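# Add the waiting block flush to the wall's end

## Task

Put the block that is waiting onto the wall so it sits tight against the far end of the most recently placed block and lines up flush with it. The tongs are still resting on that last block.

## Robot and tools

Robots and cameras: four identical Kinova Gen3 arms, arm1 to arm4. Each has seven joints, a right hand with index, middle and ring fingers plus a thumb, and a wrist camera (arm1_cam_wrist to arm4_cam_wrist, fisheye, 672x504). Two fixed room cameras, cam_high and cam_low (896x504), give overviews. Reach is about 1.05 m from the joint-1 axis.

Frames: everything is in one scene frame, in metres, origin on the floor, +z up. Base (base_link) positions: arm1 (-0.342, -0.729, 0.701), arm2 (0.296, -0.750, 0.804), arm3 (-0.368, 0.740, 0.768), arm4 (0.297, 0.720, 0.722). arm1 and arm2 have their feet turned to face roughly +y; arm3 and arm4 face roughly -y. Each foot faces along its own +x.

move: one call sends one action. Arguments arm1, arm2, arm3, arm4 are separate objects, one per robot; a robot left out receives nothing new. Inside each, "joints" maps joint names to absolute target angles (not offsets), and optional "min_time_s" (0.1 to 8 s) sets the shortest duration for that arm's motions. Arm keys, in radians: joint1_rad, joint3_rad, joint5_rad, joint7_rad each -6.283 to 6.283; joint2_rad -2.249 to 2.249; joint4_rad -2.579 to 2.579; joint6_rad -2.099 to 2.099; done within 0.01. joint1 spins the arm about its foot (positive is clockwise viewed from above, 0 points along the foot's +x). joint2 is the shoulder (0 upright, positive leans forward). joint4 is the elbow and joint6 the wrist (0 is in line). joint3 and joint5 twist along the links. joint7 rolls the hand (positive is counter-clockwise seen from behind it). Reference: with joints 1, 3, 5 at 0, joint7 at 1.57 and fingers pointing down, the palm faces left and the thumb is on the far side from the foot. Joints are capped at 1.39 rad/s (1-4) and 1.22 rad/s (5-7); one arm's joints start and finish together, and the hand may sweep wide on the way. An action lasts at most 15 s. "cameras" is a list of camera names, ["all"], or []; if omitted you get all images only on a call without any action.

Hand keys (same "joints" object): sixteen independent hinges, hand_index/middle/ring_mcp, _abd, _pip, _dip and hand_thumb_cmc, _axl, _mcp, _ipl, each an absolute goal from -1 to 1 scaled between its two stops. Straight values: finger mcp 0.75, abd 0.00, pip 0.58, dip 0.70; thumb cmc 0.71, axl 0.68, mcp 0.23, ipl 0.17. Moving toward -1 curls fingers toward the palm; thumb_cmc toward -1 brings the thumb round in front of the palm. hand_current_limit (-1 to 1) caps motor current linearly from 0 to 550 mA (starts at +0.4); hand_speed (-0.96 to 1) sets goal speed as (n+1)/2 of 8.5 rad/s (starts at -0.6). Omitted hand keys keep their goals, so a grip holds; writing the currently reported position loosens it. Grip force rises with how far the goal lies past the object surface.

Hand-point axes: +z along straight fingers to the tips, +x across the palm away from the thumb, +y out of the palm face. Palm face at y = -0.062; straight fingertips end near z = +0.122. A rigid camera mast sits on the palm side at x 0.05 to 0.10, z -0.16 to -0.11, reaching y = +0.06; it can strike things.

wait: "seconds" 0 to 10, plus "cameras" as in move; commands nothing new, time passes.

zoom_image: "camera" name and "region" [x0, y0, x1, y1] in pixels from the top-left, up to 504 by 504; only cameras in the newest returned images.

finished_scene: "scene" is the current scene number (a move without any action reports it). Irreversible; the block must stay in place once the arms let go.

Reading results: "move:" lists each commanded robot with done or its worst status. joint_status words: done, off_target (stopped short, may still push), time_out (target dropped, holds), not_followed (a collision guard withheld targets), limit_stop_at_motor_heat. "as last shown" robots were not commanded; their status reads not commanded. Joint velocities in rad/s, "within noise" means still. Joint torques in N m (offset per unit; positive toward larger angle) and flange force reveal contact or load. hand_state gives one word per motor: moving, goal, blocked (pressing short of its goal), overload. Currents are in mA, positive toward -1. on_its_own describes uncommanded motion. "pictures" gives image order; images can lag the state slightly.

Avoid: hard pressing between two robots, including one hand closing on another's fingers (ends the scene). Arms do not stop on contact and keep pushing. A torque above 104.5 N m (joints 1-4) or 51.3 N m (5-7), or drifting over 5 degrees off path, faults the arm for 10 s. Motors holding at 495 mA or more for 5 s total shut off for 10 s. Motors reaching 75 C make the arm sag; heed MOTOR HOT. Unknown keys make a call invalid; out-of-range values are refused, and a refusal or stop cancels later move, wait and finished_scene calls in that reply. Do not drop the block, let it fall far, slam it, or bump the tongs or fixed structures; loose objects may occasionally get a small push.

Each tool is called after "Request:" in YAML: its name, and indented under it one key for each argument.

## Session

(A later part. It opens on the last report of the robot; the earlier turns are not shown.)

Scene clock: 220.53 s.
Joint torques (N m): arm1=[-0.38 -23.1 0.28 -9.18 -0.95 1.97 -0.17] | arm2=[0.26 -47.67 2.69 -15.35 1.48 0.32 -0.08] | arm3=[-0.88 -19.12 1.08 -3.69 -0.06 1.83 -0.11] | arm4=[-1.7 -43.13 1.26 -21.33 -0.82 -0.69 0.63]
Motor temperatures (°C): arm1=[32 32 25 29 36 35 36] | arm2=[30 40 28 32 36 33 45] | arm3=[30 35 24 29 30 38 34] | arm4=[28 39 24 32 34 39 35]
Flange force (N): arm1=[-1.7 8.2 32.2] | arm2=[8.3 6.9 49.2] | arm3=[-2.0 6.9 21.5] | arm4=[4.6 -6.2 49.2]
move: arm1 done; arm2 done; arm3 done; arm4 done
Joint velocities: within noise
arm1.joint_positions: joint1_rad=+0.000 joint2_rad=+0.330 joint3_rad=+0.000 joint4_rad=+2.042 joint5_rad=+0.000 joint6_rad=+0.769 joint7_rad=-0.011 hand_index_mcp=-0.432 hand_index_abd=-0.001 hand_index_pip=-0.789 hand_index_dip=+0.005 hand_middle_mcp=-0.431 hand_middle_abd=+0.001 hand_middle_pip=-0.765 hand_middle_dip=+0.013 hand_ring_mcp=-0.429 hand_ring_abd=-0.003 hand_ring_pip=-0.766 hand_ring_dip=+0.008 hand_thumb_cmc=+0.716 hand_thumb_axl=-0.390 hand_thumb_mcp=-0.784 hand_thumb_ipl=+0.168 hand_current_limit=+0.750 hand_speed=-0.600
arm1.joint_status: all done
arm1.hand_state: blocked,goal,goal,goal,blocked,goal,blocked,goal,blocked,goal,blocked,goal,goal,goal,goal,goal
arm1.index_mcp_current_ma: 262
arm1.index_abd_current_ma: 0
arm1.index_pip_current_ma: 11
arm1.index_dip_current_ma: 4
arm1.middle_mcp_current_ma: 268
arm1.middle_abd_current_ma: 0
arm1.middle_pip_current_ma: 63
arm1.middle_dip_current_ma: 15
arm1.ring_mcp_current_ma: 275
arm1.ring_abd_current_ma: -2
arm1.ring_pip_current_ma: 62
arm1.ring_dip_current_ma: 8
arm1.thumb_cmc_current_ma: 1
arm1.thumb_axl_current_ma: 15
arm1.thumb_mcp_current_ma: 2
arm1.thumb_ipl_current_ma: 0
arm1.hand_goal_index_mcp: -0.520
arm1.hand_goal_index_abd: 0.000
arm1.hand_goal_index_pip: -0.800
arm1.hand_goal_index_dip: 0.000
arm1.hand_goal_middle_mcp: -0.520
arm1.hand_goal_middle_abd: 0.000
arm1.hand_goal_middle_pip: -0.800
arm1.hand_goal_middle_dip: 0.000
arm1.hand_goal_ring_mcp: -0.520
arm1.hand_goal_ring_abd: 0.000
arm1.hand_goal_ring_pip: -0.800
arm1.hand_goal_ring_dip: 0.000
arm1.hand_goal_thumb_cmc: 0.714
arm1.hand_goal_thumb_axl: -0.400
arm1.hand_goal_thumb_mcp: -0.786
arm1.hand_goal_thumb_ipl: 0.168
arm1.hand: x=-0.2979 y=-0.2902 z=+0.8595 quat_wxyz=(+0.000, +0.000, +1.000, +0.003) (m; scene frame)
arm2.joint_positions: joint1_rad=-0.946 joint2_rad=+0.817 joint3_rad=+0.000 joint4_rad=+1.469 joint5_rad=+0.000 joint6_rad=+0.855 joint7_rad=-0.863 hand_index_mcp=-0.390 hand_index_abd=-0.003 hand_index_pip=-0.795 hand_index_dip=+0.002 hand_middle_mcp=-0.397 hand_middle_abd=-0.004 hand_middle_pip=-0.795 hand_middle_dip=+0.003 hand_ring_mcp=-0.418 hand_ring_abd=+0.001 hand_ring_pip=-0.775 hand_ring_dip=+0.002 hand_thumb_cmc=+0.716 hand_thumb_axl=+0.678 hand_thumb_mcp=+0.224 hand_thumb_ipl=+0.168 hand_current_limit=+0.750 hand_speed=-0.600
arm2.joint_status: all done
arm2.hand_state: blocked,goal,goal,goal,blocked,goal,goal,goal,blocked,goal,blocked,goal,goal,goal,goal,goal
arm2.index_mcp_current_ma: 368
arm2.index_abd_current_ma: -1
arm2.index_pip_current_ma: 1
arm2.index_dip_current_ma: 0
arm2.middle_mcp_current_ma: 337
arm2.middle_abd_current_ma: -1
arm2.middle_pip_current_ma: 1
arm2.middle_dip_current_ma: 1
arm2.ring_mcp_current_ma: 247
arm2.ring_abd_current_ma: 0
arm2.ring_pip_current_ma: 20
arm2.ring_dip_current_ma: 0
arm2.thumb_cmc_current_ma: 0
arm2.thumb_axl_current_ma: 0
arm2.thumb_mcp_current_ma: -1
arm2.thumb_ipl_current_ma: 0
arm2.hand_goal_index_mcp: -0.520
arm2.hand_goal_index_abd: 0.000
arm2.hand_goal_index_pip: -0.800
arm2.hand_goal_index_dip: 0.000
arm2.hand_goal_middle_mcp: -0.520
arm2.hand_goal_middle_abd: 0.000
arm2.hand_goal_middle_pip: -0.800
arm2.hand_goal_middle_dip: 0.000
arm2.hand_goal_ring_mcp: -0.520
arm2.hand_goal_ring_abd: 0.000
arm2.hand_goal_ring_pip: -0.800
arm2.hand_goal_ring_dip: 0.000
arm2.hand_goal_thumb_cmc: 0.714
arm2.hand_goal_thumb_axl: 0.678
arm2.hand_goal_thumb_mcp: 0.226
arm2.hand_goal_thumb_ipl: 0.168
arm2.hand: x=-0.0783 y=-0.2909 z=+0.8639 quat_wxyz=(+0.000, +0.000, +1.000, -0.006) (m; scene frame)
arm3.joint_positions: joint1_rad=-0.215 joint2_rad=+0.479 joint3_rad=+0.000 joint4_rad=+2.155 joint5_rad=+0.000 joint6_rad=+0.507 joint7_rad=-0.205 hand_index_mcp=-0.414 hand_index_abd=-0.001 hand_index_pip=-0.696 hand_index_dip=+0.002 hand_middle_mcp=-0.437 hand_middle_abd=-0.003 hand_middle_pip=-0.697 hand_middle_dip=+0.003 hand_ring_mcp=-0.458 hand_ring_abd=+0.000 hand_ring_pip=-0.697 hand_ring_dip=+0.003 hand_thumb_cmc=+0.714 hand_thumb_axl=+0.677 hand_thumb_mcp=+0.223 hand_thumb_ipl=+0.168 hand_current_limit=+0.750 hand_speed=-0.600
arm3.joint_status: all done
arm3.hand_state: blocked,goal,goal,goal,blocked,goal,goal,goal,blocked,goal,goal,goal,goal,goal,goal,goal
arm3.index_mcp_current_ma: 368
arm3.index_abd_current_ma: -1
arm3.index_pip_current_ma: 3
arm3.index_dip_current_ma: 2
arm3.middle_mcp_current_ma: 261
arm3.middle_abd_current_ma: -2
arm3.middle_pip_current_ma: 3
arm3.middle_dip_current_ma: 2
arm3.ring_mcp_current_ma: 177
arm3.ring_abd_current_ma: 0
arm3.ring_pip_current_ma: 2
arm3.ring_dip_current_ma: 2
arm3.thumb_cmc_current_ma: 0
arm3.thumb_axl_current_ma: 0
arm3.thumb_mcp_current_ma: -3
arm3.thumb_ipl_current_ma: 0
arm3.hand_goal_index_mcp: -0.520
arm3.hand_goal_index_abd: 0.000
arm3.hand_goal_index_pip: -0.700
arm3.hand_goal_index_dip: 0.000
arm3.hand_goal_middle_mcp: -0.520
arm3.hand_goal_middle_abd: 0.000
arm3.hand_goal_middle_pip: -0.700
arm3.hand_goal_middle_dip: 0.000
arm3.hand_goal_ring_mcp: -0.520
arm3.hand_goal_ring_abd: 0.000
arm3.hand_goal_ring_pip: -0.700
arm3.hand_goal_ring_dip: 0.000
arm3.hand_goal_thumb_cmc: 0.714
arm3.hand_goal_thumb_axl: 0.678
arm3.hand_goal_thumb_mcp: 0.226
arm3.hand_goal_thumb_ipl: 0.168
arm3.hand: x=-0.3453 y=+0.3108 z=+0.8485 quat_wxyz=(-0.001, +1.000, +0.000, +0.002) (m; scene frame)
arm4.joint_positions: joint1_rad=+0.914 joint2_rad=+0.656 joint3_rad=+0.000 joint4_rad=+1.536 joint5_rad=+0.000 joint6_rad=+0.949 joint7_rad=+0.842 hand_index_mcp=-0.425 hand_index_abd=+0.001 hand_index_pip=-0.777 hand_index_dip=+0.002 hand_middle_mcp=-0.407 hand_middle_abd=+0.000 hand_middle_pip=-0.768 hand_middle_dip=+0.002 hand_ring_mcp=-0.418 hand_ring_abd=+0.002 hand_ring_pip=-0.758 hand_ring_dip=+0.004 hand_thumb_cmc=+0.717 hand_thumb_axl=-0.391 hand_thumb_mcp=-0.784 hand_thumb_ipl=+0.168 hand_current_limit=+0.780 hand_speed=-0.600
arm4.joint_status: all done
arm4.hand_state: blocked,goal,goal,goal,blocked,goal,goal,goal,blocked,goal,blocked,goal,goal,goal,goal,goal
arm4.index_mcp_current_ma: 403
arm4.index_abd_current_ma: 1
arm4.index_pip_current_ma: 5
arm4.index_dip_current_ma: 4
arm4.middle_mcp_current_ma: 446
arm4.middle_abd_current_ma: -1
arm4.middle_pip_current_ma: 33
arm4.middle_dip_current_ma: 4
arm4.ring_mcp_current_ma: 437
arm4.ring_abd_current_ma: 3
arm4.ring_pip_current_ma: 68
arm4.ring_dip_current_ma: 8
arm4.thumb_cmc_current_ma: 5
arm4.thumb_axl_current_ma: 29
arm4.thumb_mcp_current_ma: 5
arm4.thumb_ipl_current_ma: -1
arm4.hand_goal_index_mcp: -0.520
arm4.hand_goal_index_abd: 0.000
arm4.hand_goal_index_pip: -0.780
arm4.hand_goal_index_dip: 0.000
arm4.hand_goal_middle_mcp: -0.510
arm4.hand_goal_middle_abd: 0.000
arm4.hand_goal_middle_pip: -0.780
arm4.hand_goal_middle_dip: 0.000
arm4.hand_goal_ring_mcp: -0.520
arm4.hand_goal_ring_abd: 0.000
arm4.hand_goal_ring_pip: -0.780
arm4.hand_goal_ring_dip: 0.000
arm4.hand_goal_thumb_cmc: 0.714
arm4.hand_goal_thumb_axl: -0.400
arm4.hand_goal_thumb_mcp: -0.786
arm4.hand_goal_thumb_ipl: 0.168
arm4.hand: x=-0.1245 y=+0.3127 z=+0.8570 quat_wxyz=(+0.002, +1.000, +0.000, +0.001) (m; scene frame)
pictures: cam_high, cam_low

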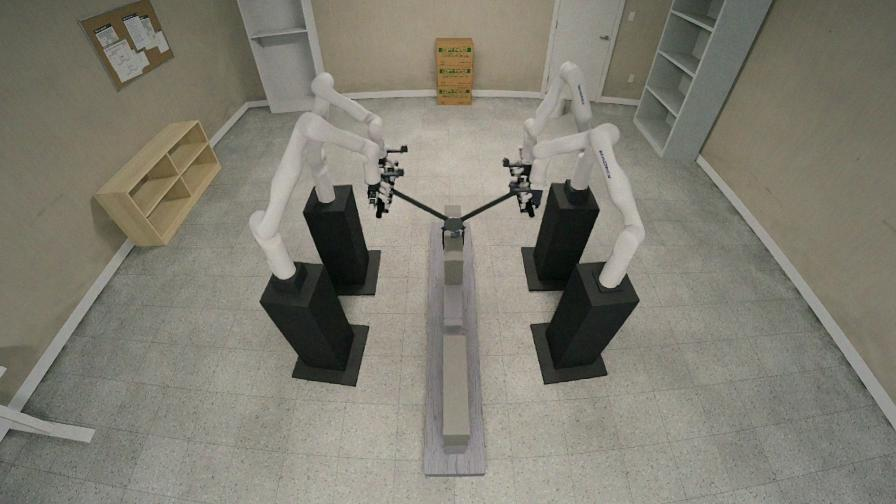

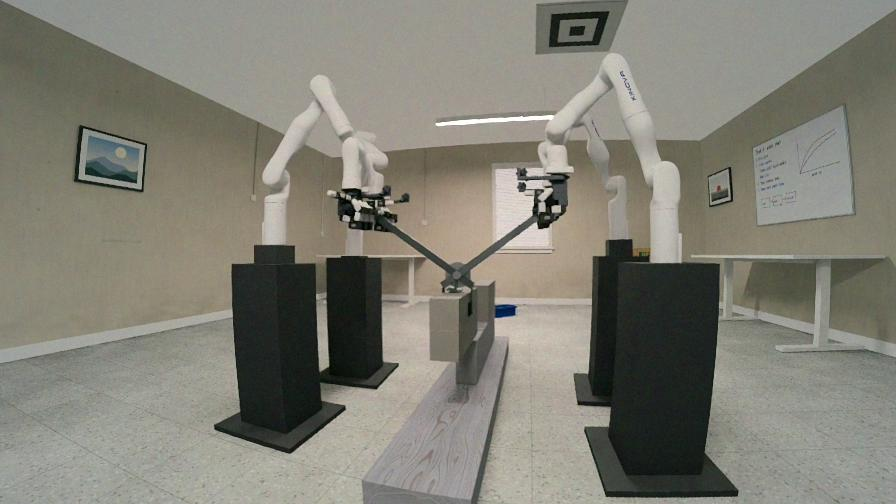

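Request:
move:
  arm1: {"joints": {"joint1_rad": 0.1687, "joint2_rad": 0.3424, "joint4_rad": 2.0218, "joint6_rad": 0.7774, "joint7_rad": 0.1574}, "min_time_s": 2.8}
  arm2: {"joints": {"joint1_rad": -0.8704, "joint2_rad": 0.7414, "joint4_rad": 1.642, "joint6_rad": 0.7582, "joint7_rad": -0.787}, "min_time_s": 2.8}
  arm3: {"joints": {"joint1_rad": -0.3772, "joint2_rad": 0.4973, "joint4_rad": 2.1082, "joint6_rad": 0.5361, "joint7_rad": -0.3673}, "min_time_s": 2.8}
  arm4: {"joints": {"joint1_rad": 0.8247, "joint2_rad": 0.5766, "joint4_rad": 1.701, "joint6_rad": 0.864, "joint7_rad": 0.7524}, "min_time_s": 2.8}

Request:
move:
  arm1: {"joints": {"joint1_rad": 0.3284, "joint2_rad": 0.3731, "joint4_rad": 1.9712, "joint6_rad": 0.7973, "joint7_rad": 0.3171}, "min_time_s": 2.8}
  arm2: {"joints": {"joint1_rad": -0.7806, "joint2_rad": 0.6787, "joint4_rad": 1.7891, "joint6_rad": 0.6738, "joint7_rad": -0.6972}, "min_time_s": 2.8}
  arm3: {"joints": {"joint1_rad": -0.5215, "joint2_rad": 0.5316, "joint4_rad": 2.032, "joint6_rad": 0.578, "joint7_rad": -0.5116}, "min_time_s": 2.8}
  arm4: {"joints": {"joint1_rad": 0.7196, "joint2_rad": 0.5045, "joint4_rad": 1.8397, "joint6_rad": 0.7974, "joint7_rad": 0.6473}, "min_time_s": 2.8}
  cameras: ["cam_high"]

Scene clock: 225.57 s.
Joint torques (N m): arm1=[0.27 -19.03 0.96 -9.2 -0.1 0.64 -0.04] | arm2=[-0.58 -49.48 1.89 -13.64 0.99 1.75 -0.38] | arm3=[-1.56 -26.31 0.51 -4.73 -0.3 2.76 -0.29] | arm4=[-2.27 -31.1 0.76 -18.02 -0.99 -1.94 0.31]
Motor temperatures (°C): arm1=[32 32 25 29 36 35 36] | arm2=[30 40 28 32 36 33 45] | arm3=[30 35 24 29 30 38 34] | arm4=[28 39 24 32 34 39 35]
Flange force (N): arm1=[0.5 1.7 19.0] | arm2=[9.8 13.2 62.3] | arm3=[-1.3 13.1 40.2] | arm4=[6.0 -11.3 30.6]
move: arm1 done; arm2 done; arm3 done; arm4 done
Joint velocities: within noise
arm1.joint_positions: joint1_rad=+0.169 joint2_rad=+0.342 joint3_rad=+0.000 joint4_rad=+2.022 joint5_rad=+0.000 joint6_rad=+0.777 joint7_rad=+0.157 hand_index_mcp=-0.435 hand_index_abd=-0.001 hand_index_pip=-0.789 hand_index_dip=+0.005 hand_middle_mcp=-0.431 hand_middle_abd=+0.001 hand_middle_pip=-0.765 hand_middle_dip=+0.013 hand_ring_mcp=-0.429 hand_ring_abd=-0.003 hand_ring_pip=-0.766 hand_ring_dip=+0.008 hand_thumb_cmc=+0.716 hand_thumb_axl=-0.390 hand_thumb_mcp=-0.784 hand_thumb_ipl=+0.168 hand_current_limit=+0.750 hand_speed=-0.600
arm1.joint_status: all done
arm1.hand_state: blocked,goal,goal,goal,blocked,goal,blocked,goal,blocked,goal,blocked,goal,goal,goal,goal,goal
arm1.index_mcp_current_ma: 249
arm1.index_abd_current_ma: 0
arm1.index_pip_current_ma: 11
arm1.index_dip_current_ma: 4
arm1.middle_mcp_current_ma: 268
arm1.middle_abd_current_ma: 0
arm1.middle_pip_current_ma: 63
arm1.middle_dip_current_ma: 15
arm1.ring_mcp_current_ma: 275
arm1.ring_abd_current_ma: -2
arm1.ring_pip_current_ma: 62
arm1.ring_dip_current_ma: 8
arm1.thumb_cmc_current_ma: 1
arm1.thumb_axl_current_ma: 15
arm1.thumb_mcp_current_ma: 2
arm1.thumb_ipl_current_ma: 0
arm1.hand_goal_index_mcp: -0.520
arm1.hand_goal_index_abd: 0.000
arm1.hand_goal_index_pip: -0.800
arm1.hand_goal_index_dip: 0.000
arm1.hand_goal_middle_mcp: -0.520
arm1.hand_goal_middle_abd: 0.000
arm1.hand_goal_middle_pip: -0.800
arm1.hand_goal_middle_dip: 0.000
arm1.hand_goal_ring_mcp: -0.520
arm1.hand_goal_ring_abd: 0.000
arm1.hand_goal_ring_pip: -0.800
arm1.hand_goal_ring_dip: 0.000
arm1.hand_goal_thumb_cmc: 0.714
arm1.hand_goal_thumb_axl: -0.400
arm1.hand_goal_thumb_mcp: -0.786
arm1.hand_goal_thumb_ipl: 0.168
arm1.hand: x=-0.2375 y=-0.2920 z=+0.8594 quat_wxyz=(+0.000, +0.000, +1.000, +0.003) (m; scene frame)
arm2.joint_positions: joint1_rad=-0.870 joint2_rad=+0.741 joint3_rad=+0.000 joint4_rad=+1.642 joint5_rad=+0.000 joint6_rad=+0.758 joint7_rad=-0.787 hand_index_mcp=-0.376 hand_index_abd=-0.003 hand_index_pip=-0.797 hand_index_dip=+0.002 hand_middle_mcp=-0.383 hand_middle_abd=-0.006 hand_middle_pip=-0.797 hand_middle_dip=+0.002 hand_ring_mcp=-0.418 hand_ring_abd=+0.001 hand_ring_pip=-0.775 hand_ring_dip=+0.003 hand_thumb_cmc=+0.716 hand_thumb_axl=+0.678 hand_thumb_mcp=+0.224 hand_thumb_ipl=+0.168 hand_current_limit=+0.750 hand_speed=-0.600
arm2.joint_status: all done
arm2.hand_state: blocked,goal,goal,goal,blocked,goal,goal,goal,blocked,goal,blocked,goal,goal,goal,goal,goal
arm2.index_mcp_current_ma: 439
arm2.index_abd_current_ma: 0
arm2.index_pip_current_ma: 1
arm2.index_dip_current_ma: 0
arm2.middle_mcp_current_ma: 400
arm2.middle_abd_current_ma: -1
arm2.middle_pip_current_ma: 1
arm2.middle_dip_current_ma: 0
arm2.ring_mcp_current_ma: 247
arm2.ring_abd_current_ma: 0
arm2.ring_pip_current_ma: 20
arm2.ring_dip_current_ma: 0
arm2.thumb_cmc_current_ma: 0
arm2.thumb_axl_current_ma: 0
arm2.thumb_mcp_current_ma: -1
arm2.thumb_ipl_current_ma: 0
arm2.hand_goal_index_mcp: -0.520
arm2.hand_goal_index_abd: 0.000
arm2.hand_goal_index_pip: -0.800
arm2.hand_goal_index_dip: 0.000
arm2.hand_goal_middle_mcp: -0.520
arm2.hand_goal_middle_abd: 0.000
arm2.hand_goal_middle_pip: -0.800
arm2.hand_goal_middle_dip: 0.000
arm2.hand_goal_ring_mcp: -0.520
arm2.hand_goal_ring_abd: 0.000
arm2.hand_goal_ring_pip: -0.800
arm2.hand_goal_ring_dip: 0.000
arm2.hand_goal_thumb_cmc: 0.714
arm2.hand_goal_thumb_axl: 0.678
arm2.hand_goal_thumb_mcp: 0.226
arm2.hand_goal_thumb_ipl: 0.168
arm2.hand: x=-0.0181 y=-0.2929 z=+0.8642 quat_wxyz=(+0.000, +0.000, +1.000, -0.006) (m; scene frame)
arm3.joint_positions: joint1_rad=-0.377 joint2_rad=+0.497 joint3_rad=+0.000 joint4_rad=+2.108 joint5_rad=+0.000 joint6_rad=+0.536 joint7_rad=-0.367 hand_index_mcp=-0.403 hand_index_abd=-0.003 hand_index_pip=-0.696 hand_index_dip=+0.002 hand_middle_mcp=-0.426 hand_middle_abd=-0.004 hand_middle_pip=-0.697 hand_middle_dip=+0.003 hand_ring_mcp=-0.444 hand_ring_abd=+0.000 hand_ring_pip=-0.697 hand_ring_dip=+0.003 hand_thumb_cmc=+0.714 hand_thumb_axl=+0.677 hand_thumb_mcp=+0.223 hand_thumb_ipl=+0.168 hand_current_limit=+0.750 hand_speed=-0.600
arm3.joint_status: all done
arm3.hand_state: blocked,goal,goal,goal,blocked,goal,goal,goal,blocked,goal,goal,goal,goal,goal,goal,goal
arm3.index_mcp_current_ma: 419
arm3.index_abd_current_ma: -2
arm3.index_pip_current_ma: 3
arm3.index_dip_current_ma: 2
arm3.middle_mcp_current_ma: 311
arm3.middle_abd_current_ma: -3
arm3.middle_pip_current_ma: 3
arm3.middle_dip_current_ma: 2
arm3.ring_mcp_current_ma: 231
arm3.ring_abd_current_ma: 0
arm3.ring_pip_current_ma: 2
arm3.ring_dip_current_ma: 2
arm3.thumb_cmc_current_ma: 0
arm3.thumb_axl_current_ma: 0
arm3.thumb_mcp_current_ma: -3
arm3.thumb_ipl_current_ma: 0
arm3.hand_goal_index_mcp: -0.520
arm3.hand_goal_index_abd: 0.000
arm3.hand_goal_index_pip: -0.700
arm3.hand_goal_index_dip: 0.000
arm3.hand_goal_middle_mcp: -0.520
arm3.hand_goal_middle_abd: 0.000
arm3.hand_goal_middle_pip: -0.700
arm3.hand_goal_middle_dip: 0.000
arm3.hand_goal_ring_mcp: -0.520
arm3.hand_goal_ring_abd: 0.000
arm3.hand_goal_ring_pip: -0.700
arm3.hand_goal_ring_dip: 0.000
arm3.hand_goal_thumb_cmc: 0.714
arm3.hand_goal_thumb_axl: 0.678
arm3.hand_goal_thumb_mcp: 0.226
arm3.hand_goal_thumb_ipl: 0.168
arm3.hand: x=-0.2850 y=+0.3091 z=+0.8498 quat_wxyz=(-0.001, +1.000, +0.000, +0.002) (m; scene frame)
arm4.joint_positions: joint1_rad=+0.825 joint2_rad=+0.577 joint3_rad=+0.000 joint4_rad=+1.701 joint5_rad=+0.000 joint6_rad=+0.864 joint7_rad=+0.752 hand_index_mcp=-0.425 hand_index_abd=+0.001 hand_index_pip=-0.777 hand_index_dip=+0.002 hand_middle_mcp=-0.406 hand_middle_abd=-0.003 hand_middle_pip=-0.771 hand_middle_dip=+0.002 hand_ring_mcp=-0.418 hand_ring_abd=+0.004 hand_ring_pip=-0.762 hand_ring_dip=+0.004 hand_thumb_cmc=+0.717 hand_thumb_axl=-0.391 hand_thumb_mcp=-0.784 hand_thumb_ipl=+0.168 hand_current_limit=+0.780 hand_speed=-0.600
arm4.joint_status: all done
arm4.hand_state: blocked,goal,goal,goal,blocked,goal,goal,goal,blocked,goal,goal,goal,goal,goal,goal,goal
arm4.index_mcp_current_ma: 403
arm4.index_abd_current_ma: 1
arm4.index_pip_current_ma: 5
arm4.index_dip_current_ma: 4
arm4.middle_mcp_current_ma: 447
arm4.middle_abd_current_ma: -5
arm4.middle_pip_current_ma: 24
arm4.middle_dip_current_ma: 4
arm4.ring_mcp_current_ma: 437
arm4.ring_abd_current_ma: 9
arm4.ring_pip_current_ma: 53
arm4.ring_dip_current_ma: 8
arm4.thumb_cmc_current_ma: 5
arm4.thumb_axl_current_ma: 29
arm4.thumb_mcp_current_ma: 5
arm4.thumb_ipl_current_ma: -1
arm4.hand_goal_index_mcp: -0.520
arm4.hand_goal_index_abd: 0.000
arm4.hand_goal_index_pip: -0.780
arm4.hand_goal_index_dip: 0.000
arm4.hand_goal_middle_mcp: -0.510
arm4.hand_goal_middle_abd: 0.000
arm4.hand_goal_middle_pip: -0.780
arm4.hand_goal_middle_dip: 0.000
arm4.hand_goal_ring_mcp: -0.520
arm4.hand_goal_ring_abd: 0.000
arm4.hand_goal_ring_pip: -0.780
arm4.hand_goal_ring_dip: 0.000
arm4.hand_goal_thumb_cmc: 0.714
arm4.hand_goal_thumb_axl: -0.400
arm4.hand_goal_thumb_mcp: -0.786
arm4.hand_goal_thumb_ipl: 0.168
arm4.hand: x=-0.0641 y=+0.3105 z=+0.8554 quat_wxyz=(+0.002, +1.000, +0.000, +0.001) (m; scene frame)
pictures: none

Scene clock: 228.67 s.
Joint torques (N m): arm1=[0.27 -18.88 0.79 -10.05 -0.36 0.01 -0.02] | arm2=[-1.71 -46.73 0.09 -11.05 0.14 2.15 -0.32] | arm3=[-1.47 -26.27 0.83 -5.57 -0.09 2.53 -0.25] | arm4=[-1.37 -30.41 1.78 -16.4 -0.27 -1.06 0.43]
Motor temperatures (°C): arm1=[32 32 25 29 36 35 36] | arm2=[30 40 28 32 36 33 45] | arm3=[30 35 24 29 30 38 34] | arm4=[28 39 24 32 34 39 35]
Flange force (N): arm1=[1.5 -1.3 15.8] | arm2=[8.3 18.0 65.2] | arm3=[0.2 10.7 35.4] | arm4=[2.8 -6.2 35.5]
move: arm1 done; arm2 done; arm3 done; arm4 done
Joint velocities: within noise
arm1.joint_positions: joint1_rad=+0.328 joint2_rad=+0.373 joint3_rad=+0.000 joint4_rad=+1.971 joint5_rad=+0.000 joint6_rad=+0.797 joint7_rad=+0.317 hand_index_mcp=-0.438 hand_index_abd=-0.001 hand_index_pip=-0.788 hand_index_dip=+0.005 hand_middle_mcp=-0.431 hand_middle_abd=+0.000 hand_middle_pip=-0.765 hand_middle_dip=+0.013 hand_ring_mcp=-0.429 hand_ring_abd=-0.003 hand_ring_pip=-0.766 hand_ring_dip=+0.008 hand_thumb_cmc=+0.716 hand_thumb_axl=-0.390 hand_thumb_mcp=-0.784 hand_thumb_ipl=+0.168 hand_current_limit=+0.750 hand_speed=-0.600
arm1.joint_status: all done
arm1.hand_state: blocked,goal,goal,goal,blocked,goal,blocked,goal,blocked,goal,blocked,goal,goal,goal,goal,goal
arm1.index_mcp_current_ma: 239
arm1.index_abd_current_ma: 0
arm1.index_pip_current_ma: 13
arm1.index_dip_current_ma: 4
arm1.middle_mcp_current_ma: 268
arm1.middle_abd_current_ma: 0
arm1.middle_pip_current_ma: 63
arm1.middle_dip_current_ma: 15
arm1.ring_mcp_current_ma: 275
arm1.ring_abd_current_ma: -2
arm1.ring_pip_current_ma: 62
arm1.ring_dip_current_ma: 8
arm1.thumb_cmc_current_ma: 1
arm1.thumb_axl_current_ma: 15
arm1.thumb_mcp_current_ma: 2
arm1.thumb_ipl_current_ma: 0
arm1.hand_goal_index_mcp: -0.520
arm1.hand_goal_index_abd: 0.000
arm1.hand_goal_index_pip: -0.800
arm1.hand_goal_index_dip: 0.000
arm1.hand_goal_middle_mcp: -0.520
arm1.hand_goal_middle_abd: 0.000
arm1.hand_goal_middle_pip: -0.800
arm1.hand_goal_middle_dip: 0.000
arm1.hand_goal_ring_mcp: -0.520
arm1.hand_goal_ring_abd: 0.000
arm1.hand_goal_ring_pip: -0.800
arm1.hand_goal_ring_dip: 0.000
arm1.hand_goal_thumb_cmc: 0.714
arm1.hand_goal_thumb_axl: -0.400
arm1.hand_goal_thumb_mcp: -0.786
arm1.hand_goal_thumb_ipl: 0.168
arm1.hand: x=-0.1772 y=-0.2938 z=+0.8594 quat_wxyz=(+0.000, +0.000, +1.000, +0.003) (m; scene frame)
arm2.joint_positions: joint1_rad=-0.781 joint2_rad=+0.679 joint3_rad=+0.000 joint4_rad=+1.789 joint5_rad=+0.000 joint6_rad=+0.674 joint7_rad=-0.697 hand_index_mcp=-0.375 hand_index_abd=-0.002 hand_index_pip=-0.797 hand_index_dip=+0.002 hand_middle_mcp=-0.383 hand_middle_abd=-0.006 hand_middle_pip=-0.797 hand_middle_dip=+0.002 hand_ring_mcp=-0.418 hand_ring_abd=+0.001 hand_ring_pip=-0.775 hand_ring_dip=+0.003 hand_thumb_cmc=+0.716 hand_thumb_axl=+0.678 hand_thumb_mcp=+0.224 hand_thumb_ipl=+0.168 hand_current_limit=+0.750 hand_speed=-0.600
arm2.joint_status: all done
arm2.hand_state: blocked,goal,goal,goal,blocked,goal,goal,goal,blocked,goal,blocked,goal,goal,goal,goal,goal
arm2.index_mcp_current_ma: 443
arm2.index_abd_current_ma: 0
arm2.index_pip_current_ma: 1
arm2.index_dip_current_ma: 0
arm2.middle_mcp_current_ma: 403
arm2.middle_abd_current_ma: -2
arm2.middle_pip_current_ma: 0
arm2.middle_dip_current_ma: 0
arm2.ring_mcp_current_ma: 247
arm2.ring_abd_current_ma: 0
arm2.ring_pip_current_ma: 20
arm2.ring_dip_current_ma: 1
arm2.thumb_cmc_current_ma: 0
arm2.thumb_axl_current_ma: 0
arm2.thumb_mcp_current_ma: -1
arm2.thumb_ipl_current_ma: 0
arm2.hand_goal_index_mcp: -0.520
arm2.hand_goal_index_abd: 0.000
arm2.hand_goal_index_pip: -0.800
arm2.hand_goal_index_dip: 0.000
arm2.hand_goal_middle_mcp: -0.520
arm2.hand_goal_middle_abd: 0.000
arm2.hand_goal_middle_pip: -0.800
arm2.hand_goal_middle_dip: 0.000
arm2.hand_goal_ring_mcp: -0.520
arm2.hand_goal_ring_abd: 0.000
arm2.hand_goal_ring_pip: -0.800
arm2.hand_goal_ring_dip: 0.000
arm2.hand_goal_thumb_cmc: 0.714
arm2.hand_goal_thumb_axl: 0.678
arm2.hand_goal_thumb_mcp: 0.226
arm2.hand_goal_thumb_ipl: 0.168
arm2.hand: x=+0.0423 y=-0.2949 z=+0.8640 quat_wxyz=(+0.000, +0.000, +1.000, -0.006) (m; scene frame)
arm3.joint_positions: joint1_rad=-0.521 joint2_rad=+0.532 joint3_rad=+0.000 joint4_rad=+2.032 joint5_rad=+0.000 joint6_rad=+0.578 joint7_rad=-0.512 hand_index_mcp=-0.402 hand_index_abd=-0.002 hand_index_pip=-0.696 hand_index_dip=+0.002 hand_middle_mcp=-0.426 hand_middle_abd=-0.003 hand_middle_pip=-0.697 hand_middle_dip=+0.003 hand_ring_mcp=-0.444 hand_ring_abd=+0.000 hand_ring_pip=-0.697 hand_ring_dip=+0.003 hand_thumb_cmc=+0.714 hand_thumb_axl=+0.677 hand_thumb_mcp=+0.223 hand_thumb_ipl=+0.168 hand_current_limit=+0.750 hand_speed=-0.600
arm3.joint_status: all done
arm3.hand_state: blocked,goal,goal,goal,blocked,goal,goal,goal,blocked,goal,goal,goal,goal,goal,goal,goal
arm3.index_mcp_current_ma: 428
arm3.index_abd_current_ma: -1
arm3.index_pip_current_ma: 3
arm3.index_dip_current_ma: 2
arm3.middle_mcp_current_ma: 311
arm3.middle_abd_current_ma: -2
arm3.middle_pip_current_ma: 3
arm3.middle_dip_current_ma: 2
arm3.ring_mcp_current_ma: 231
arm3.ring_abd_current_ma: 0
arm3.ring_pip_current_ma: 2
arm3.ring_dip_current_ma: 2
arm3.thumb_cmc_current_ma: 0
arm3.thumb_axl_current_ma: 0
arm3.thumb_mcp_current_ma: -3
arm3.thumb_ipl_current_ma: 0
arm3.hand_goal_index_mcp: -0.520
arm3.hand_goal_index_abd: 0.000
arm3.hand_goal_index_pip: -0.700
arm3.hand_goal_index_dip: 0.000
arm3.hand_goal_middle_mcp: -0.520
arm3.hand_goal_middle_abd: 0.000
arm3.hand_goal_middle_pip: -0.700
arm3.hand_goal_middle_dip: 0.000
arm3.hand_goal_ring_mcp: -0.520
arm3.hand_goal_ring_abd: 0.000
arm3.hand_goal_ring_pip: -0.700
arm3.hand_goal_ring_dip: 0.000
arm3.hand_goal_thumb_cmc: 0.714
arm3.hand_goal_thumb_axl: 0.678
arm3.hand_goal_thumb_mcp: 0.226
arm3.hand_goal_thumb_ipl: 0.168
arm3.hand: x=-0.2247 y=+0.3072 z=+0.8499 quat_wxyz=(-0.001, +1.000, +0.000, +0.002) (m; scene frame)
arm4.joint_positions: joint1_rad=+0.720 joint2_rad=+0.504 joint3_rad=+0.000 joint4_rad=+1.840 joint5_rad=+0.000 joint6_rad=+0.797 joint7_rad=+0.647 hand_index_mcp=-0.425 hand_index_abd=+0.001 hand_index_pip=-0.777 hand_index_dip=+0.002 hand_middle_mcp=-0.406 hand_middle_abd=-0.002 hand_middle_pip=-0.770 hand_middle_dip=+0.002 hand_ring_mcp=-0.419 hand_ring_abd=+0.004 hand_ring_pip=-0.760 hand_ring_dip=+0.004 hand_thumb_cmc=+0.717 hand_thumb_axl=-0.391 hand_thumb_mcp=-0.784 hand_thumb_ipl=+0.168 hand_current_limit=+0.780 hand_speed=-0.600
arm4.joint_status: all done
arm4.hand_state: blocked,goal,goal,goal,blocked,goal,goal,goal,blocked,goal,goal,goal,goal,goal,goal,goal
arm4.index_mcp_current_ma: 403
arm4.index_abd_current_ma: 1
arm4.index_pip_current_ma: 5
arm4.index_dip_current_ma: 4
arm4.middle_mcp_current_ma: 447
arm4.middle_abd_current_ma: -3
arm4.middle_pip_current_ma: 24
arm4.middle_dip_current_ma: 4
arm4.ring_mcp_current_ma: 433
arm4.ring_abd_current_ma: 9
arm4.ring_pip_current_ma: 59
arm4.ring_dip_current_ma: 9
arm4.thumb_cmc_current_ma: 5
arm4.thumb_axl_current_ma: 29
arm4.thumb_mcp_current_ma: 5
arm4.thumb_ipl_current_ma: -1
arm4.hand_goal_index_mcp: -0.520
arm4.hand_goal_index_abd: 0.000
arm4.hand_goal_index_pip: -0.780
arm4.hand_goal_index_dip: 0.000
arm4.hand_goal_middle_mcp: -0.510
arm4.hand_goal_middle_abd: 0.000
arm4.hand_goal_middle_pip: -0.780
arm4.hand_goal_middle_dip: 0.000
arm4.hand_goal_ring_mcp: -0.520
arm4.hand_goal_ring_abd: 0.000
arm4.hand_goal_ring_pip: -0.780
arm4.hand_goal_ring_dip: 0.000
arm4.hand_goal_thumb_cmc: 0.714
arm4.hand_goal_thumb_axl: -0.400
arm4.hand_goal_thumb_mcp: -0.786
arm4.hand_goal_thumb_ipl: 0.168
arm4.hand: x=-0.0040 y=+0.3088 z=+0.8556 quat_wxyz=(+0.002, +1.000, +0.000, +0.001) (m; scene frame)
pictures: cam_high

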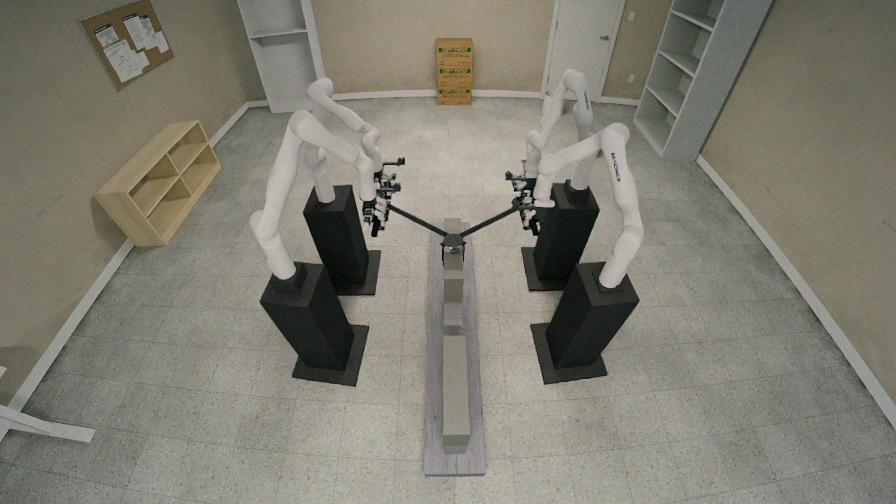

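Request:
move:
  arm1: {"joints": {"joint1_rad": 0.471, "joint2_rad": 0.4199, "joint4_rad": 1.8862, "joint6_rad": 0.8355, "joint7_rad": 0.4597}, "min_time_s": 2.8}
  arm2: {"joints": {"joint1_rad": -0.6715, "joint2_rad": 0.63, "joint4_rad": 1.9063, "joint6_rad": 0.6053, "joint7_rad": -0.5881}, "min_time_s": 2.8}
  arm3: {"joints": {"joint1_rad": -0.6481, "joint2_rad": 0.5753, "joint4_rad": 1.9338, "joint6_rad": 0.6325, "joint7_rad": -0.6382}, "min_time_s": 2.8}
  arm4: {"joints": {"joint1_rad": 0.5968, "joint2_rad": 0.4409, "joint4_rad": 1.9591, "joint6_rad": 0.7416, "joint7_rad": 0.5245}, "min_time_s": 2.8}

Request:
move:
  arm1: {"joints": {"joint1_rad": 0.5952, "joint2_rad": 0.4817, "joint4_rad": 1.777, "joint6_rad": 0.8829, "joint7_rad": 0.5839}, "min_time_s": 2.8}
  arm2: {"joints": {"joint1_rad": -0.5454, "joint2_rad": 0.5918, "joint4_rad": 1.9979, "joint6_rad": 0.5519, "joint7_rad": -0.462}, "min_time_s": 2.8}
  arm3: {"joints": {"joint1_rad": -0.7555, "joint2_rad": 0.6307, "joint4_rad": 1.8105, "joint6_rad": 0.7004, "joint7_rad": -0.7456}, "min_time_s": 2.8}
  arm4: {"joints": {"joint1_rad": 0.4527, "joint2_rad": 0.3894, "joint4_rad": 2.0534, "joint6_rad": 0.6988, "joint7_rad": 0.3804}, "min_time_s": 2.8}

Scene clock: 235.20 s.
Joint torques (N m): arm1=[0.74 -24.32 1.33 -11.57 -0.1 0.56 0.14] | arm2=[-1.16 -39.56 0.14 -9.07 0.1 1.41 -0.22] | arm3=[-1.36 -25.25 0.98 -6.41 -0.04 2.02 -0.23] | arm4=[-1.59 -30.63 1.56 -14.99 -0.19 0.11 0.57]
Motor temperatures (°C): arm1=[32 32 25 29 36 35 36] | arm2=[30 40 28 32 36 33 45] | arm3=[30 35 24 29 30 38 34] | arm4=[28 39 24 32 34 39 35]
Flange force (N): arm1=[1.6 2.0 25.7] | arm2=[5.4 15.2 55.2] | arm3=[0.2 7.4 27.4] | arm4=[-1.3 -1.9 43.9]
move: arm1 done; arm2 done; arm3 done; arm4 done
Joint velocities: within noise
arm1.joint_positions: joint1_rad=+0.471 joint2_rad=+0.420 joint3_rad=+0.000 joint4_rad=+1.886 joint5_rad=+0.000 joint6_rad=+0.835 joint7_rad=+0.460 hand_index_mcp=-0.439 hand_index_abd=-0.001 hand_index_pip=-0.788 hand_index_dip=+0.005 hand_middle_mcp=-0.431 hand_middle_abd=+0.000 hand_middle_pip=-0.765 hand_middle_dip=+0.013 hand_ring_mcp=-0.429 hand_ring_abd=-0.003 hand_ring_pip=-0.766 hand_ring_dip=+0.008 hand_thumb_cmc=+0.716 hand_thumb_axl=-0.390 hand_thumb_mcp=-0.784 hand_thumb_ipl=+0.168 hand_current_limit=+0.750 hand_speed=-0.600
arm1.joint_status: all done
arm1.hand_state: blocked,goal,goal,goal,blocked,goal,blocked,goal,blocked,goal,blocked,goal,goal,goal,goal,goal
arm1.index_mcp_current_ma: 235
arm1.index_abd_current_ma: 0
arm1.index_pip_current_ma: 13
arm1.index_dip_current_ma: 4
arm1.middle_mcp_current_ma: 268
arm1.middle_abd_current_ma: 0
arm1.middle_pip_current_ma: 63
arm1.middle_dip_current_ma: 15
arm1.ring_mcp_current_ma: 275
arm1.ring_abd_current_ma: -2
arm1.ring_pip_current_ma: 62
arm1.ring_dip_current_ma: 8
arm1.thumb_cmc_current_ma: 1
arm1.thumb_axl_current_ma: 15
arm1.thumb_mcp_current_ma: 2
arm1.thumb_ipl_current_ma: 0
arm1.hand_goal_index_mcp: -0.520
arm1.hand_goal_index_abd: 0.000
arm1.hand_goal_index_pip: -0.800
arm1.hand_goal_index_dip: 0.000
arm1.hand_goal_middle_mcp: -0.520
arm1.hand_goal_middle_abd: 0.000
arm1.hand_goal_middle_pip: -0.800
arm1.hand_goal_middle_dip: 0.000
arm1.hand_goal_ring_mcp: -0.520
arm1.hand_goal_ring_abd: 0.000
arm1.hand_goal_ring_pip: -0.800
arm1.hand_goal_ring_dip: 0.000
arm1.hand_goal_thumb_cmc: 0.714
arm1.hand_goal_thumb_axl: -0.400
arm1.hand_goal_thumb_mcp: -0.786
arm1.hand_goal_thumb_ipl: 0.168
arm1.hand: x=-0.1170 y=-0.2938 z=+0.8606 quat_wxyz=(+0.000, +0.000, +1.000, +0.003) (m; scene frame)
arm2.joint_positions: joint1_rad=-0.671 joint2_rad=+0.630 joint3_rad=+0.000 joint4_rad=+1.906 joint5_rad=+0.000 joint6_rad=+0.605 joint7_rad=-0.588 hand_index_mcp=-0.375 hand_index_abd=-0.002 hand_index_pip=-0.797 hand_index_dip=+0.002 hand_middle_mcp=-0.383 hand_middle_abd=-0.006 hand_middle_pip=-0.797 hand_middle_dip=+0.002 hand_ring_mcp=-0.418 hand_ring_abd=+0.001 hand_ring_pip=-0.775 hand_ring_dip=+0.003 hand_thumb_cmc=+0.716 hand_thumb_axl=+0.678 hand_thumb_mcp=+0.224 hand_thumb_ipl=+0.168 hand_current_limit=+0.750 hand_speed=-0.600
arm2.joint_status: all done
arm2.hand_state: blocked,goal,goal,goal,blocked,goal,goal,goal,blocked,goal,blocked,goal,goal,goal,goal,goal
arm2.index_mcp_current_ma: 443
arm2.index_abd_current_ma: 0
arm2.index_pip_current_ma: 1
arm2.index_dip_current_ma: 0
arm2.middle_mcp_current_ma: 404
arm2.middle_abd_current_ma: -2
arm2.middle_pip_current_ma: 0
arm2.middle_dip_current_ma: 0
arm2.ring_mcp_current_ma: 247
arm2.ring_abd_current_ma: 0
arm2.ring_pip_current_ma: 20
arm2.ring_dip_current_ma: 1
arm2.thumb_cmc_current_ma: 0
arm2.thumb_axl_current_ma: 0
arm2.thumb_mcp_current_ma: -1
arm2.thumb_ipl_current_ma: 0
arm2.hand_goal_index_mcp: -0.520
arm2.hand_goal_index_abd: 0.000
arm2.hand_goal_index_pip: -0.800
arm2.hand_goal_index_dip: 0.000
arm2.hand_goal_middle_mcp: -0.520
arm2.hand_goal_middle_abd: 0.000
arm2.hand_goal_middle_pip: -0.800
arm2.hand_goal_middle_dip: 0.000
arm2.hand_goal_ring_mcp: -0.520
arm2.hand_goal_ring_abd: 0.000
arm2.hand_goal_ring_pip: -0.800
arm2.hand_goal_ring_dip: 0.000
arm2.hand_goal_thumb_cmc: 0.714
arm2.hand_goal_thumb_axl: 0.678
arm2.hand_goal_thumb_mcp: 0.226
arm2.hand_goal_thumb_ipl: 0.168
arm2.hand: x=+0.1027 y=-0.2949 z=+0.8636 quat_wxyz=(+0.000, +0.000, +1.000, -0.006) (m; scene frame)
arm3.joint_positions: joint1_rad=-0.648 joint2_rad=+0.575 joint3_rad=+0.000 joint4_rad=+1.934 joint5_rad=+0.000 joint6_rad=+0.632 joint7_rad=-0.638 hand_index_mcp=-0.402 hand_index_abd=+0.000 hand_index_pip=-0.696 hand_index_dip=+0.002 hand_middle_mcp=-0.426 hand_middle_abd=-0.001 hand_middle_pip=-0.697 hand_middle_dip=+0.003 hand_ring_mcp=-0.445 hand_ring_abd=+0.002 hand_ring_pip=-0.697 hand_ring_dip=+0.003 hand_thumb_cmc=+0.714 hand_thumb_axl=+0.677 hand_thumb_mcp=+0.223 hand_thumb_ipl=+0.168 hand_current_limit=+0.750 hand_speed=-0.600
arm3.joint_status: all done
arm3.hand_state: blocked,goal,goal,goal,blocked,goal,goal,goal,blocked,goal,goal,goal,goal,goal,goal,goal
arm3.index_mcp_current_ma: 428
arm3.index_abd_current_ma: 0
arm3.index_pip_current_ma: 3
arm3.index_dip_current_ma: 2
arm3.middle_mcp_current_ma: 311
arm3.middle_abd_current_ma: 0
arm3.middle_pip_current_ma: 3
arm3.middle_dip_current_ma: 2
arm3.ring_mcp_current_ma: 227
arm3.ring_abd_current_ma: 1
arm3.ring_pip_current_ma: 2
arm3.ring_dip_current_ma: 2
arm3.thumb_cmc_current_ma: 0
arm3.thumb_axl_current_ma: 0
arm3.thumb_mcp_current_ma: -3
arm3.thumb_ipl_current_ma: 0
arm3.hand_goal_index_mcp: -0.520
arm3.hand_goal_index_abd: 0.000
arm3.hand_goal_index_pip: -0.700
arm3.hand_goal_index_dip: 0.000
arm3.hand_goal_middle_mcp: -0.520
arm3.hand_goal_middle_abd: 0.000
arm3.hand_goal_middle_pip: -0.700
arm3.hand_goal_middle_dip: 0.000
arm3.hand_goal_ring_mcp: -0.520
arm3.hand_goal_ring_abd: 0.000
arm3.hand_goal_ring_pip: -0.700
arm3.hand_goal_ring_dip: 0.000
arm3.hand_goal_thumb_cmc: 0.714
arm3.hand_goal_thumb_axl: 0.678
arm3.hand_goal_thumb_mcp: 0.226
arm3.hand_goal_thumb_ipl: 0.168
arm3.hand: x=-0.1645 y=+0.3072 z=+0.8503 quat_wxyz=(-0.001, +1.000, +0.000, +0.002) (m; scene frame)
arm4.joint_positions: joint1_rad=+0.597 joint2_rad=+0.441 joint3_rad=+0.000 joint4_rad=+1.959 joint5_rad=+0.000 joint6_rad=+0.742 joint7_rad=+0.524 hand_index_mcp=-0.425 hand_index_abd=+0.001 hand_index_pip=-0.777 hand_index_dip=+0.002 hand_middle_mcp=-0.406 hand_middle_abd=-0.002 hand_middle_pip=-0.770 hand_middle_dip=+0.002 hand_ring_mcp=-0.419 hand_ring_abd=+0.004 hand_ring_pip=-0.760 hand_ring_dip=+0.004 hand_thumb_cmc=+0.717 hand_thumb_axl=-0.391 hand_thumb_mcp=-0.784 hand_thumb_ipl=+0.168 hand_current_limit=+0.780 hand_speed=-0.600
arm4.joint_status: all done
arm4.hand_state: blocked,goal,goal,goal,blocked,goal,goal,goal,blocked,goal,goal,goal,goal,goal,goal,goal
arm4.index_mcp_current_ma: 404
arm4.index_abd_current_ma: 1
arm4.index_pip_current_ma: 5
arm4.index_dip_current_ma: 4
arm4.middle_mcp_current_ma: 447
arm4.middle_abd_current_ma: -4
arm4.middle_pip_current_ma: 24
arm4.middle_dip_current_ma: 4
arm4.ring_mcp_current_ma: 433
arm4.ring_abd_current_ma: 7
arm4.ring_pip_current_ma: 57
arm4.ring_dip_current_ma: 9
arm4.thumb_cmc_current_ma: 5
arm4.thumb_axl_current_ma: 29
arm4.thumb_mcp_current_ma: 5
arm4.thumb_ipl_current_ma: -1
arm4.hand_goal_index_mcp: -0.520
arm4.hand_goal_index_abd: 0.000
arm4.hand_goal_index_pip: -0.780
arm4.hand_goal_index_dip: 0.000
arm4.hand_goal_middle_mcp: -0.510
arm4.hand_goal_middle_abd: 0.000
arm4.hand_goal_middle_pip: -0.780
arm4.hand_goal_middle_dip: 0.000
arm4.hand_goal_ring_mcp: -0.520
arm4.hand_goal_ring_abd: 0.000
arm4.hand_goal_ring_pip: -0.780
arm4.hand_goal_ring_dip: 0.000
arm4.hand_goal_thumb_cmc: 0.714
arm4.hand_goal_thumb_axl: -0.400
arm4.hand_goal_thumb_mcp: -0.786
arm4.hand_goal_thumb_ipl: 0.168
arm4.hand: x=+0.0564 y=+0.3087 z=+0.8557 quat_wxyz=(+0.002, +1.000, +0.000, +0.001) (m; scene frame)
pictures: none

Scene clock: 238.30 s.
Joint torques (N m): arm1=[0.96 -23.5 1.36 -12.3 -0.3 -0.25 0.2] | arm2=[-2.14 -39.37 -1.39 -7.31 -0.5 1.89 -0.15] | arm3=[-1.72 -27.64 0.79 -7.82 0.05 1.99 -0.23] | arm4=[-1.48 -28.12 1.76 -13.5 0.18 0.46 0.67]
Motor temperatures (°C): arm1=[32 32 25 29 36 35 36] | arm2=[30 40 28 32 36 33 45] | arm3=[30 35 24 29 30 38 34] | arm4=[28 39 24 32 34 39 35]
Flange force (N): arm1=[4.9 -1.7 19.0] | arm2=[2.6 20.4 61.3] | arm3=[-0.1 6.6 27.8] | arm4=[-1.9 0.2 44.0]
move: arm1 done; arm2 done; arm3 done; arm4 done
Joint velocities: within noise
arm1.joint_positions: joint1_rad=+0.595 joint2_rad=+0.482 joint3_rad=+0.000 joint4_rad=+1.777 joint5_rad=+0.000 joint6_rad=+0.883 joint7_rad=+0.584 hand_index_mcp=-0.439 hand_index_abd=-0.001 hand_index_pip=-0.788 hand_index_dip=+0.005 hand_middle_mcp=-0.431 hand_middle_abd=+0.000 hand_middle_pip=-0.765 hand_middle_dip=+0.013 hand_ring_mcp=-0.429 hand_ring_abd=-0.003 hand_ring_pip=-0.766 hand_ring_dip=+0.008 hand_thumb_cmc=+0.716 hand_thumb_axl=-0.390 hand_thumb_mcp=-0.784 hand_thumb_ipl=+0.168 hand_current_limit=+0.750 hand_speed=-0.600
arm1.joint_status: all done
arm1.hand_state: blocked,goal,goal,goal,blocked,goal,blocked,goal,blocked,goal,blocked,goal,goal,goal,goal,goal
arm1.index_mcp_current_ma: 235
arm1.index_abd_current_ma: 0
arm1.index_pip_current_ma: 13
arm1.index_dip_current_ma: 4
arm1.middle_mcp_current_ma: 268
arm1.middle_abd_current_ma: 0
arm1.middle_pip_current_ma: 63
arm1.middle_dip_current_ma: 15
arm1.ring_mcp_current_ma: 275
arm1.ring_abd_current_ma: -2
arm1.ring_pip_current_ma: 62
arm1.ring_dip_current_ma: 8
arm1.thumb_cmc_current_ma: 1
arm1.thumb_axl_current_ma: 15
arm1.thumb_mcp_current_ma: 2
arm1.thumb_ipl_current_ma: 0
arm1.hand_goal_index_mcp: -0.520
arm1.hand_goal_index_abd: 0.000
arm1.hand_goal_index_pip: -0.800
arm1.hand_goal_index_dip: 0.000
arm1.hand_goal_middle_mcp: -0.520
arm1.hand_goal_middle_abd: 0.000
arm1.hand_goal_middle_pip: -0.800
arm1.hand_goal_middle_dip: 0.000
arm1.hand_goal_ring_mcp: -0.520
arm1.hand_goal_ring_abd: 0.000
arm1.hand_goal_ring_pip: -0.800
arm1.hand_goal_ring_dip: 0.000
arm1.hand_goal_thumb_cmc: 0.714
arm1.hand_goal_thumb_axl: -0.400
arm1.hand_goal_thumb_mcp: -0.786
arm1.hand_goal_thumb_ipl: 0.168
arm1.hand: x=-0.0568 y=-0.2939 z=+0.8606 quat_wxyz=(+0.000, +0.000, +1.000, +0.003) (m; scene frame)
arm2.joint_positions: joint1_rad=-0.545 joint2_rad=+0.592 joint3_rad=+0.000 joint4_rad=+1.998 joint5_rad=+0.000 joint6_rad=+0.552 joint7_rad=-0.462 hand_index_mcp=-0.375 hand_index_abd=-0.002 hand_index_pip=-0.797 hand_index_dip=+0.002 hand_middle_mcp=-0.383 hand_middle_abd=-0.008 hand_middle_pip=-0.797 hand_middle_dip=+0.002 hand_ring_mcp=-0.418 hand_ring_abd=+0.001 hand_ring_pip=-0.775 hand_ring_dip=+0.003 hand_thumb_cmc=+0.716 hand_thumb_axl=+0.678 hand_thumb_mcp=+0.224 hand_thumb_ipl=+0.168 hand_current_limit=+0.750 hand_speed=-0.600
arm2.joint_status: all done
arm2.hand_state: blocked,goal,goal,goal,blocked,goal,goal,goal,blocked,goal,blocked,goal,goal,goal,goal,goal
arm2.index_mcp_current_ma: 443
arm2.index_abd_current_ma: 0
arm2.index_pip_current_ma: 1
arm2.index_dip_current_ma: 0
arm2.middle_mcp_current_ma: 404
arm2.middle_abd_current_ma: -3
arm2.middle_pip_current_ma: 0
arm2.middle_dip_current_ma: 0
arm2.ring_mcp_current_ma: 247
arm2.ring_abd_current_ma: 0
arm2.ring_pip_current_ma: 20
arm2.ring_dip_current_ma: 1
arm2.thumb_cmc_current_ma: 0
arm2.thumb_axl_current_ma: 0
arm2.thumb_mcp_current_ma: -1
arm2.thumb_ipl_current_ma: 0
arm2.hand_goal_index_mcp: -0.520
arm2.hand_goal_index_abd: 0.000
arm2.hand_goal_index_pip: -0.800
arm2.hand_goal_index_dip: 0.000
arm2.hand_goal_middle_mcp: -0.520
arm2.hand_goal_middle_abd: 0.000
arm2.hand_goal_middle_pip: -0.800
arm2.hand_goal_middle_dip: 0.000
arm2.hand_goal_ring_mcp: -0.520
arm2.hand_goal_ring_abd: 0.000
arm2.hand_goal_ring_pip: -0.800
arm2.hand_goal_ring_dip: 0.000
arm2.hand_goal_thumb_cmc: 0.714
arm2.hand_goal_thumb_axl: 0.678
arm2.hand_goal_thumb_mcp: 0.226
arm2.hand_goal_thumb_ipl: 0.168
arm2.hand: x=+0.1629 y=-0.2951 z=+0.8637 quat_wxyz=(+0.000, +0.000, +1.000, -0.006) (m; scene frame)
arm3.joint_positions: joint1_rad=-0.756 joint2_rad=+0.631 joint3_rad=+0.000 joint4_rad=+1.811 joint5_rad=+0.000 joint6_rad=+0.700 joint7_rad=-0.746 hand_index_mcp=-0.402 hand_index_abd=+0.001 hand_index_pip=-0.696 hand_index_dip=+0.002 hand_middle_mcp=-0.426 hand_middle_abd=+0.001 hand_middle_pip=-0.697 hand_middle_dip=+0.003 hand_ring_mcp=-0.447 hand_ring_abd=+0.001 hand_ring_pip=-0.697 hand_ring_dip=+0.003 hand_thumb_cmc=+0.714 hand_thumb_axl=+0.677 hand_thumb_mcp=+0.223 hand_thumb_ipl=+0.168 hand_current_limit=+0.750 hand_speed=-0.600
arm3.joint_status: all done
arm3.hand_state: blocked,goal,goal,goal,blocked,goal,goal,goal,blocked,goal,goal,goal,goal,goal,goal,goal
arm3.index_mcp_current_ma: 428
arm3.index_abd_current_ma: 1
arm3.index_pip_current_ma: 3
arm3.index_dip_current_ma: 2
arm3.middle_mcp_current_ma: 311
arm3.middle_abd_current_ma: 0
arm3.middle_pip_current_ma: 3
arm3.middle_dip_current_ma: 2
arm3.ring_mcp_current_ma: 219
arm3.ring_abd_current_ma: 0
arm3.ring_pip_current_ma: 2
arm3.ring_dip_current_ma: 2
arm3.thumb_cmc_current_ma: 0
arm3.thumb_axl_current_ma: 0
arm3.thumb_mcp_current_ma: -3
arm3.thumb_ipl_current_ma: 0
arm3.hand_goal_index_mcp: -0.520
arm3.hand_goal_index_abd: 0.000
arm3.hand_goal_index_pip: -0.700
arm3.hand_goal_index_dip: 0.000
arm3.hand_goal_middle_mcp: -0.520
arm3.hand_goal_middle_abd: 0.000
arm3.hand_goal_middle_pip: -0.700
arm3.hand_goal_middle_dip: 0.000
arm3.hand_goal_ring_mcp: -0.520
arm3.hand_goal_ring_abd: 0.000
arm3.hand_goal_ring_pip: -0.700
arm3.hand_goal_ring_dip: 0.000
arm3.hand_goal_thumb_cmc: 0.714
arm3.hand_goal_thumb_axl: 0.678
arm3.hand_goal_thumb_mcp: 0.226
arm3.hand_goal_thumb_ipl: 0.168
arm3.hand: x=-0.1041 y=+0.3071 z=+0.8505 quat_wxyz=(-0.001, +1.000, +0.000, +0.002) (m; scene frame)
arm4.joint_positions: joint1_rad=+0.453 joint2_rad=+0.389 joint3_rad=+0.000 joint4_rad=+2.053 joint5_rad=+0.000 joint6_rad=+0.699 joint7_rad=+0.380 hand_index_mcp=-0.422 hand_index_abd=+0.000 hand_index_pip=-0.777 hand_index_dip=+0.002 hand_middle_mcp=-0.406 hand_middle_abd=-0.001 hand_middle_pip=-0.770 hand_middle_dip=+0.002 hand_ring_mcp=-0.419 hand_ring_abd=+0.003 hand_ring_pip=-0.759 hand_ring_dip=+0.004 hand_thumb_cmc=+0.717 hand_thumb_axl=-0.391 hand_thumb_mcp=-0.784 hand_thumb_ipl=+0.168 hand_current_limit=+0.780 hand_speed=-0.600
arm4.joint_status: all done
arm4.hand_state: blocked,goal,goal,goal,blocked,goal,goal,goal,blocked,goal,blocked,goal,goal,goal,goal,goal
arm4.index_mcp_current_ma: 418
arm4.index_abd_current_ma: 0
arm4.index_pip_current_ma: 5
arm4.index_dip_current_ma: 4
arm4.middle_mcp_current_ma: 447
arm4.middle_abd_current_ma: -1
arm4.middle_pip_current_ma: 24
arm4.middle_dip_current_ma: 4
arm4.ring_mcp_current_ma: 433
arm4.ring_abd_current_ma: 6
arm4.ring_pip_current_ma: 63
arm4.ring_dip_current_ma: 9
arm4.thumb_cmc_current_ma: 5
arm4.thumb_axl_current_ma: 29
arm4.thumb_mcp_current_ma: 5
arm4.thumb_ipl_current_ma: -1
arm4.hand_goal_index_mcp: -0.520
arm4.hand_goal_index_abd: 0.000
arm4.hand_goal_index_pip: -0.780
arm4.hand_goal_index_dip: 0.000
arm4.hand_goal_middle_mcp: -0.510
arm4.hand_goal_middle_abd: 0.000
arm4.hand_goal_middle_pip: -0.780
arm4.hand_goal_middle_dip: 0.000
arm4.hand_goal_ring_mcp: -0.520
arm4.hand_goal_ring_abd: 0.000
arm4.hand_goal_ring_pip: -0.780
arm4.hand_goal_ring_dip: 0.000
arm4.hand_goal_thumb_cmc: 0.714
arm4.hand_goal_thumb_axl: -0.400
arm4.hand_goal_thumb_mcp: -0.786
arm4.hand_goal_thumb_ipl: 0.168
arm4.hand: x=+0.1167 y=+0.3085 z=+0.8556 quat_wxyz=(+0.002, +1.000, +0.000, +0.001) (m; scene frame)
pictures: none


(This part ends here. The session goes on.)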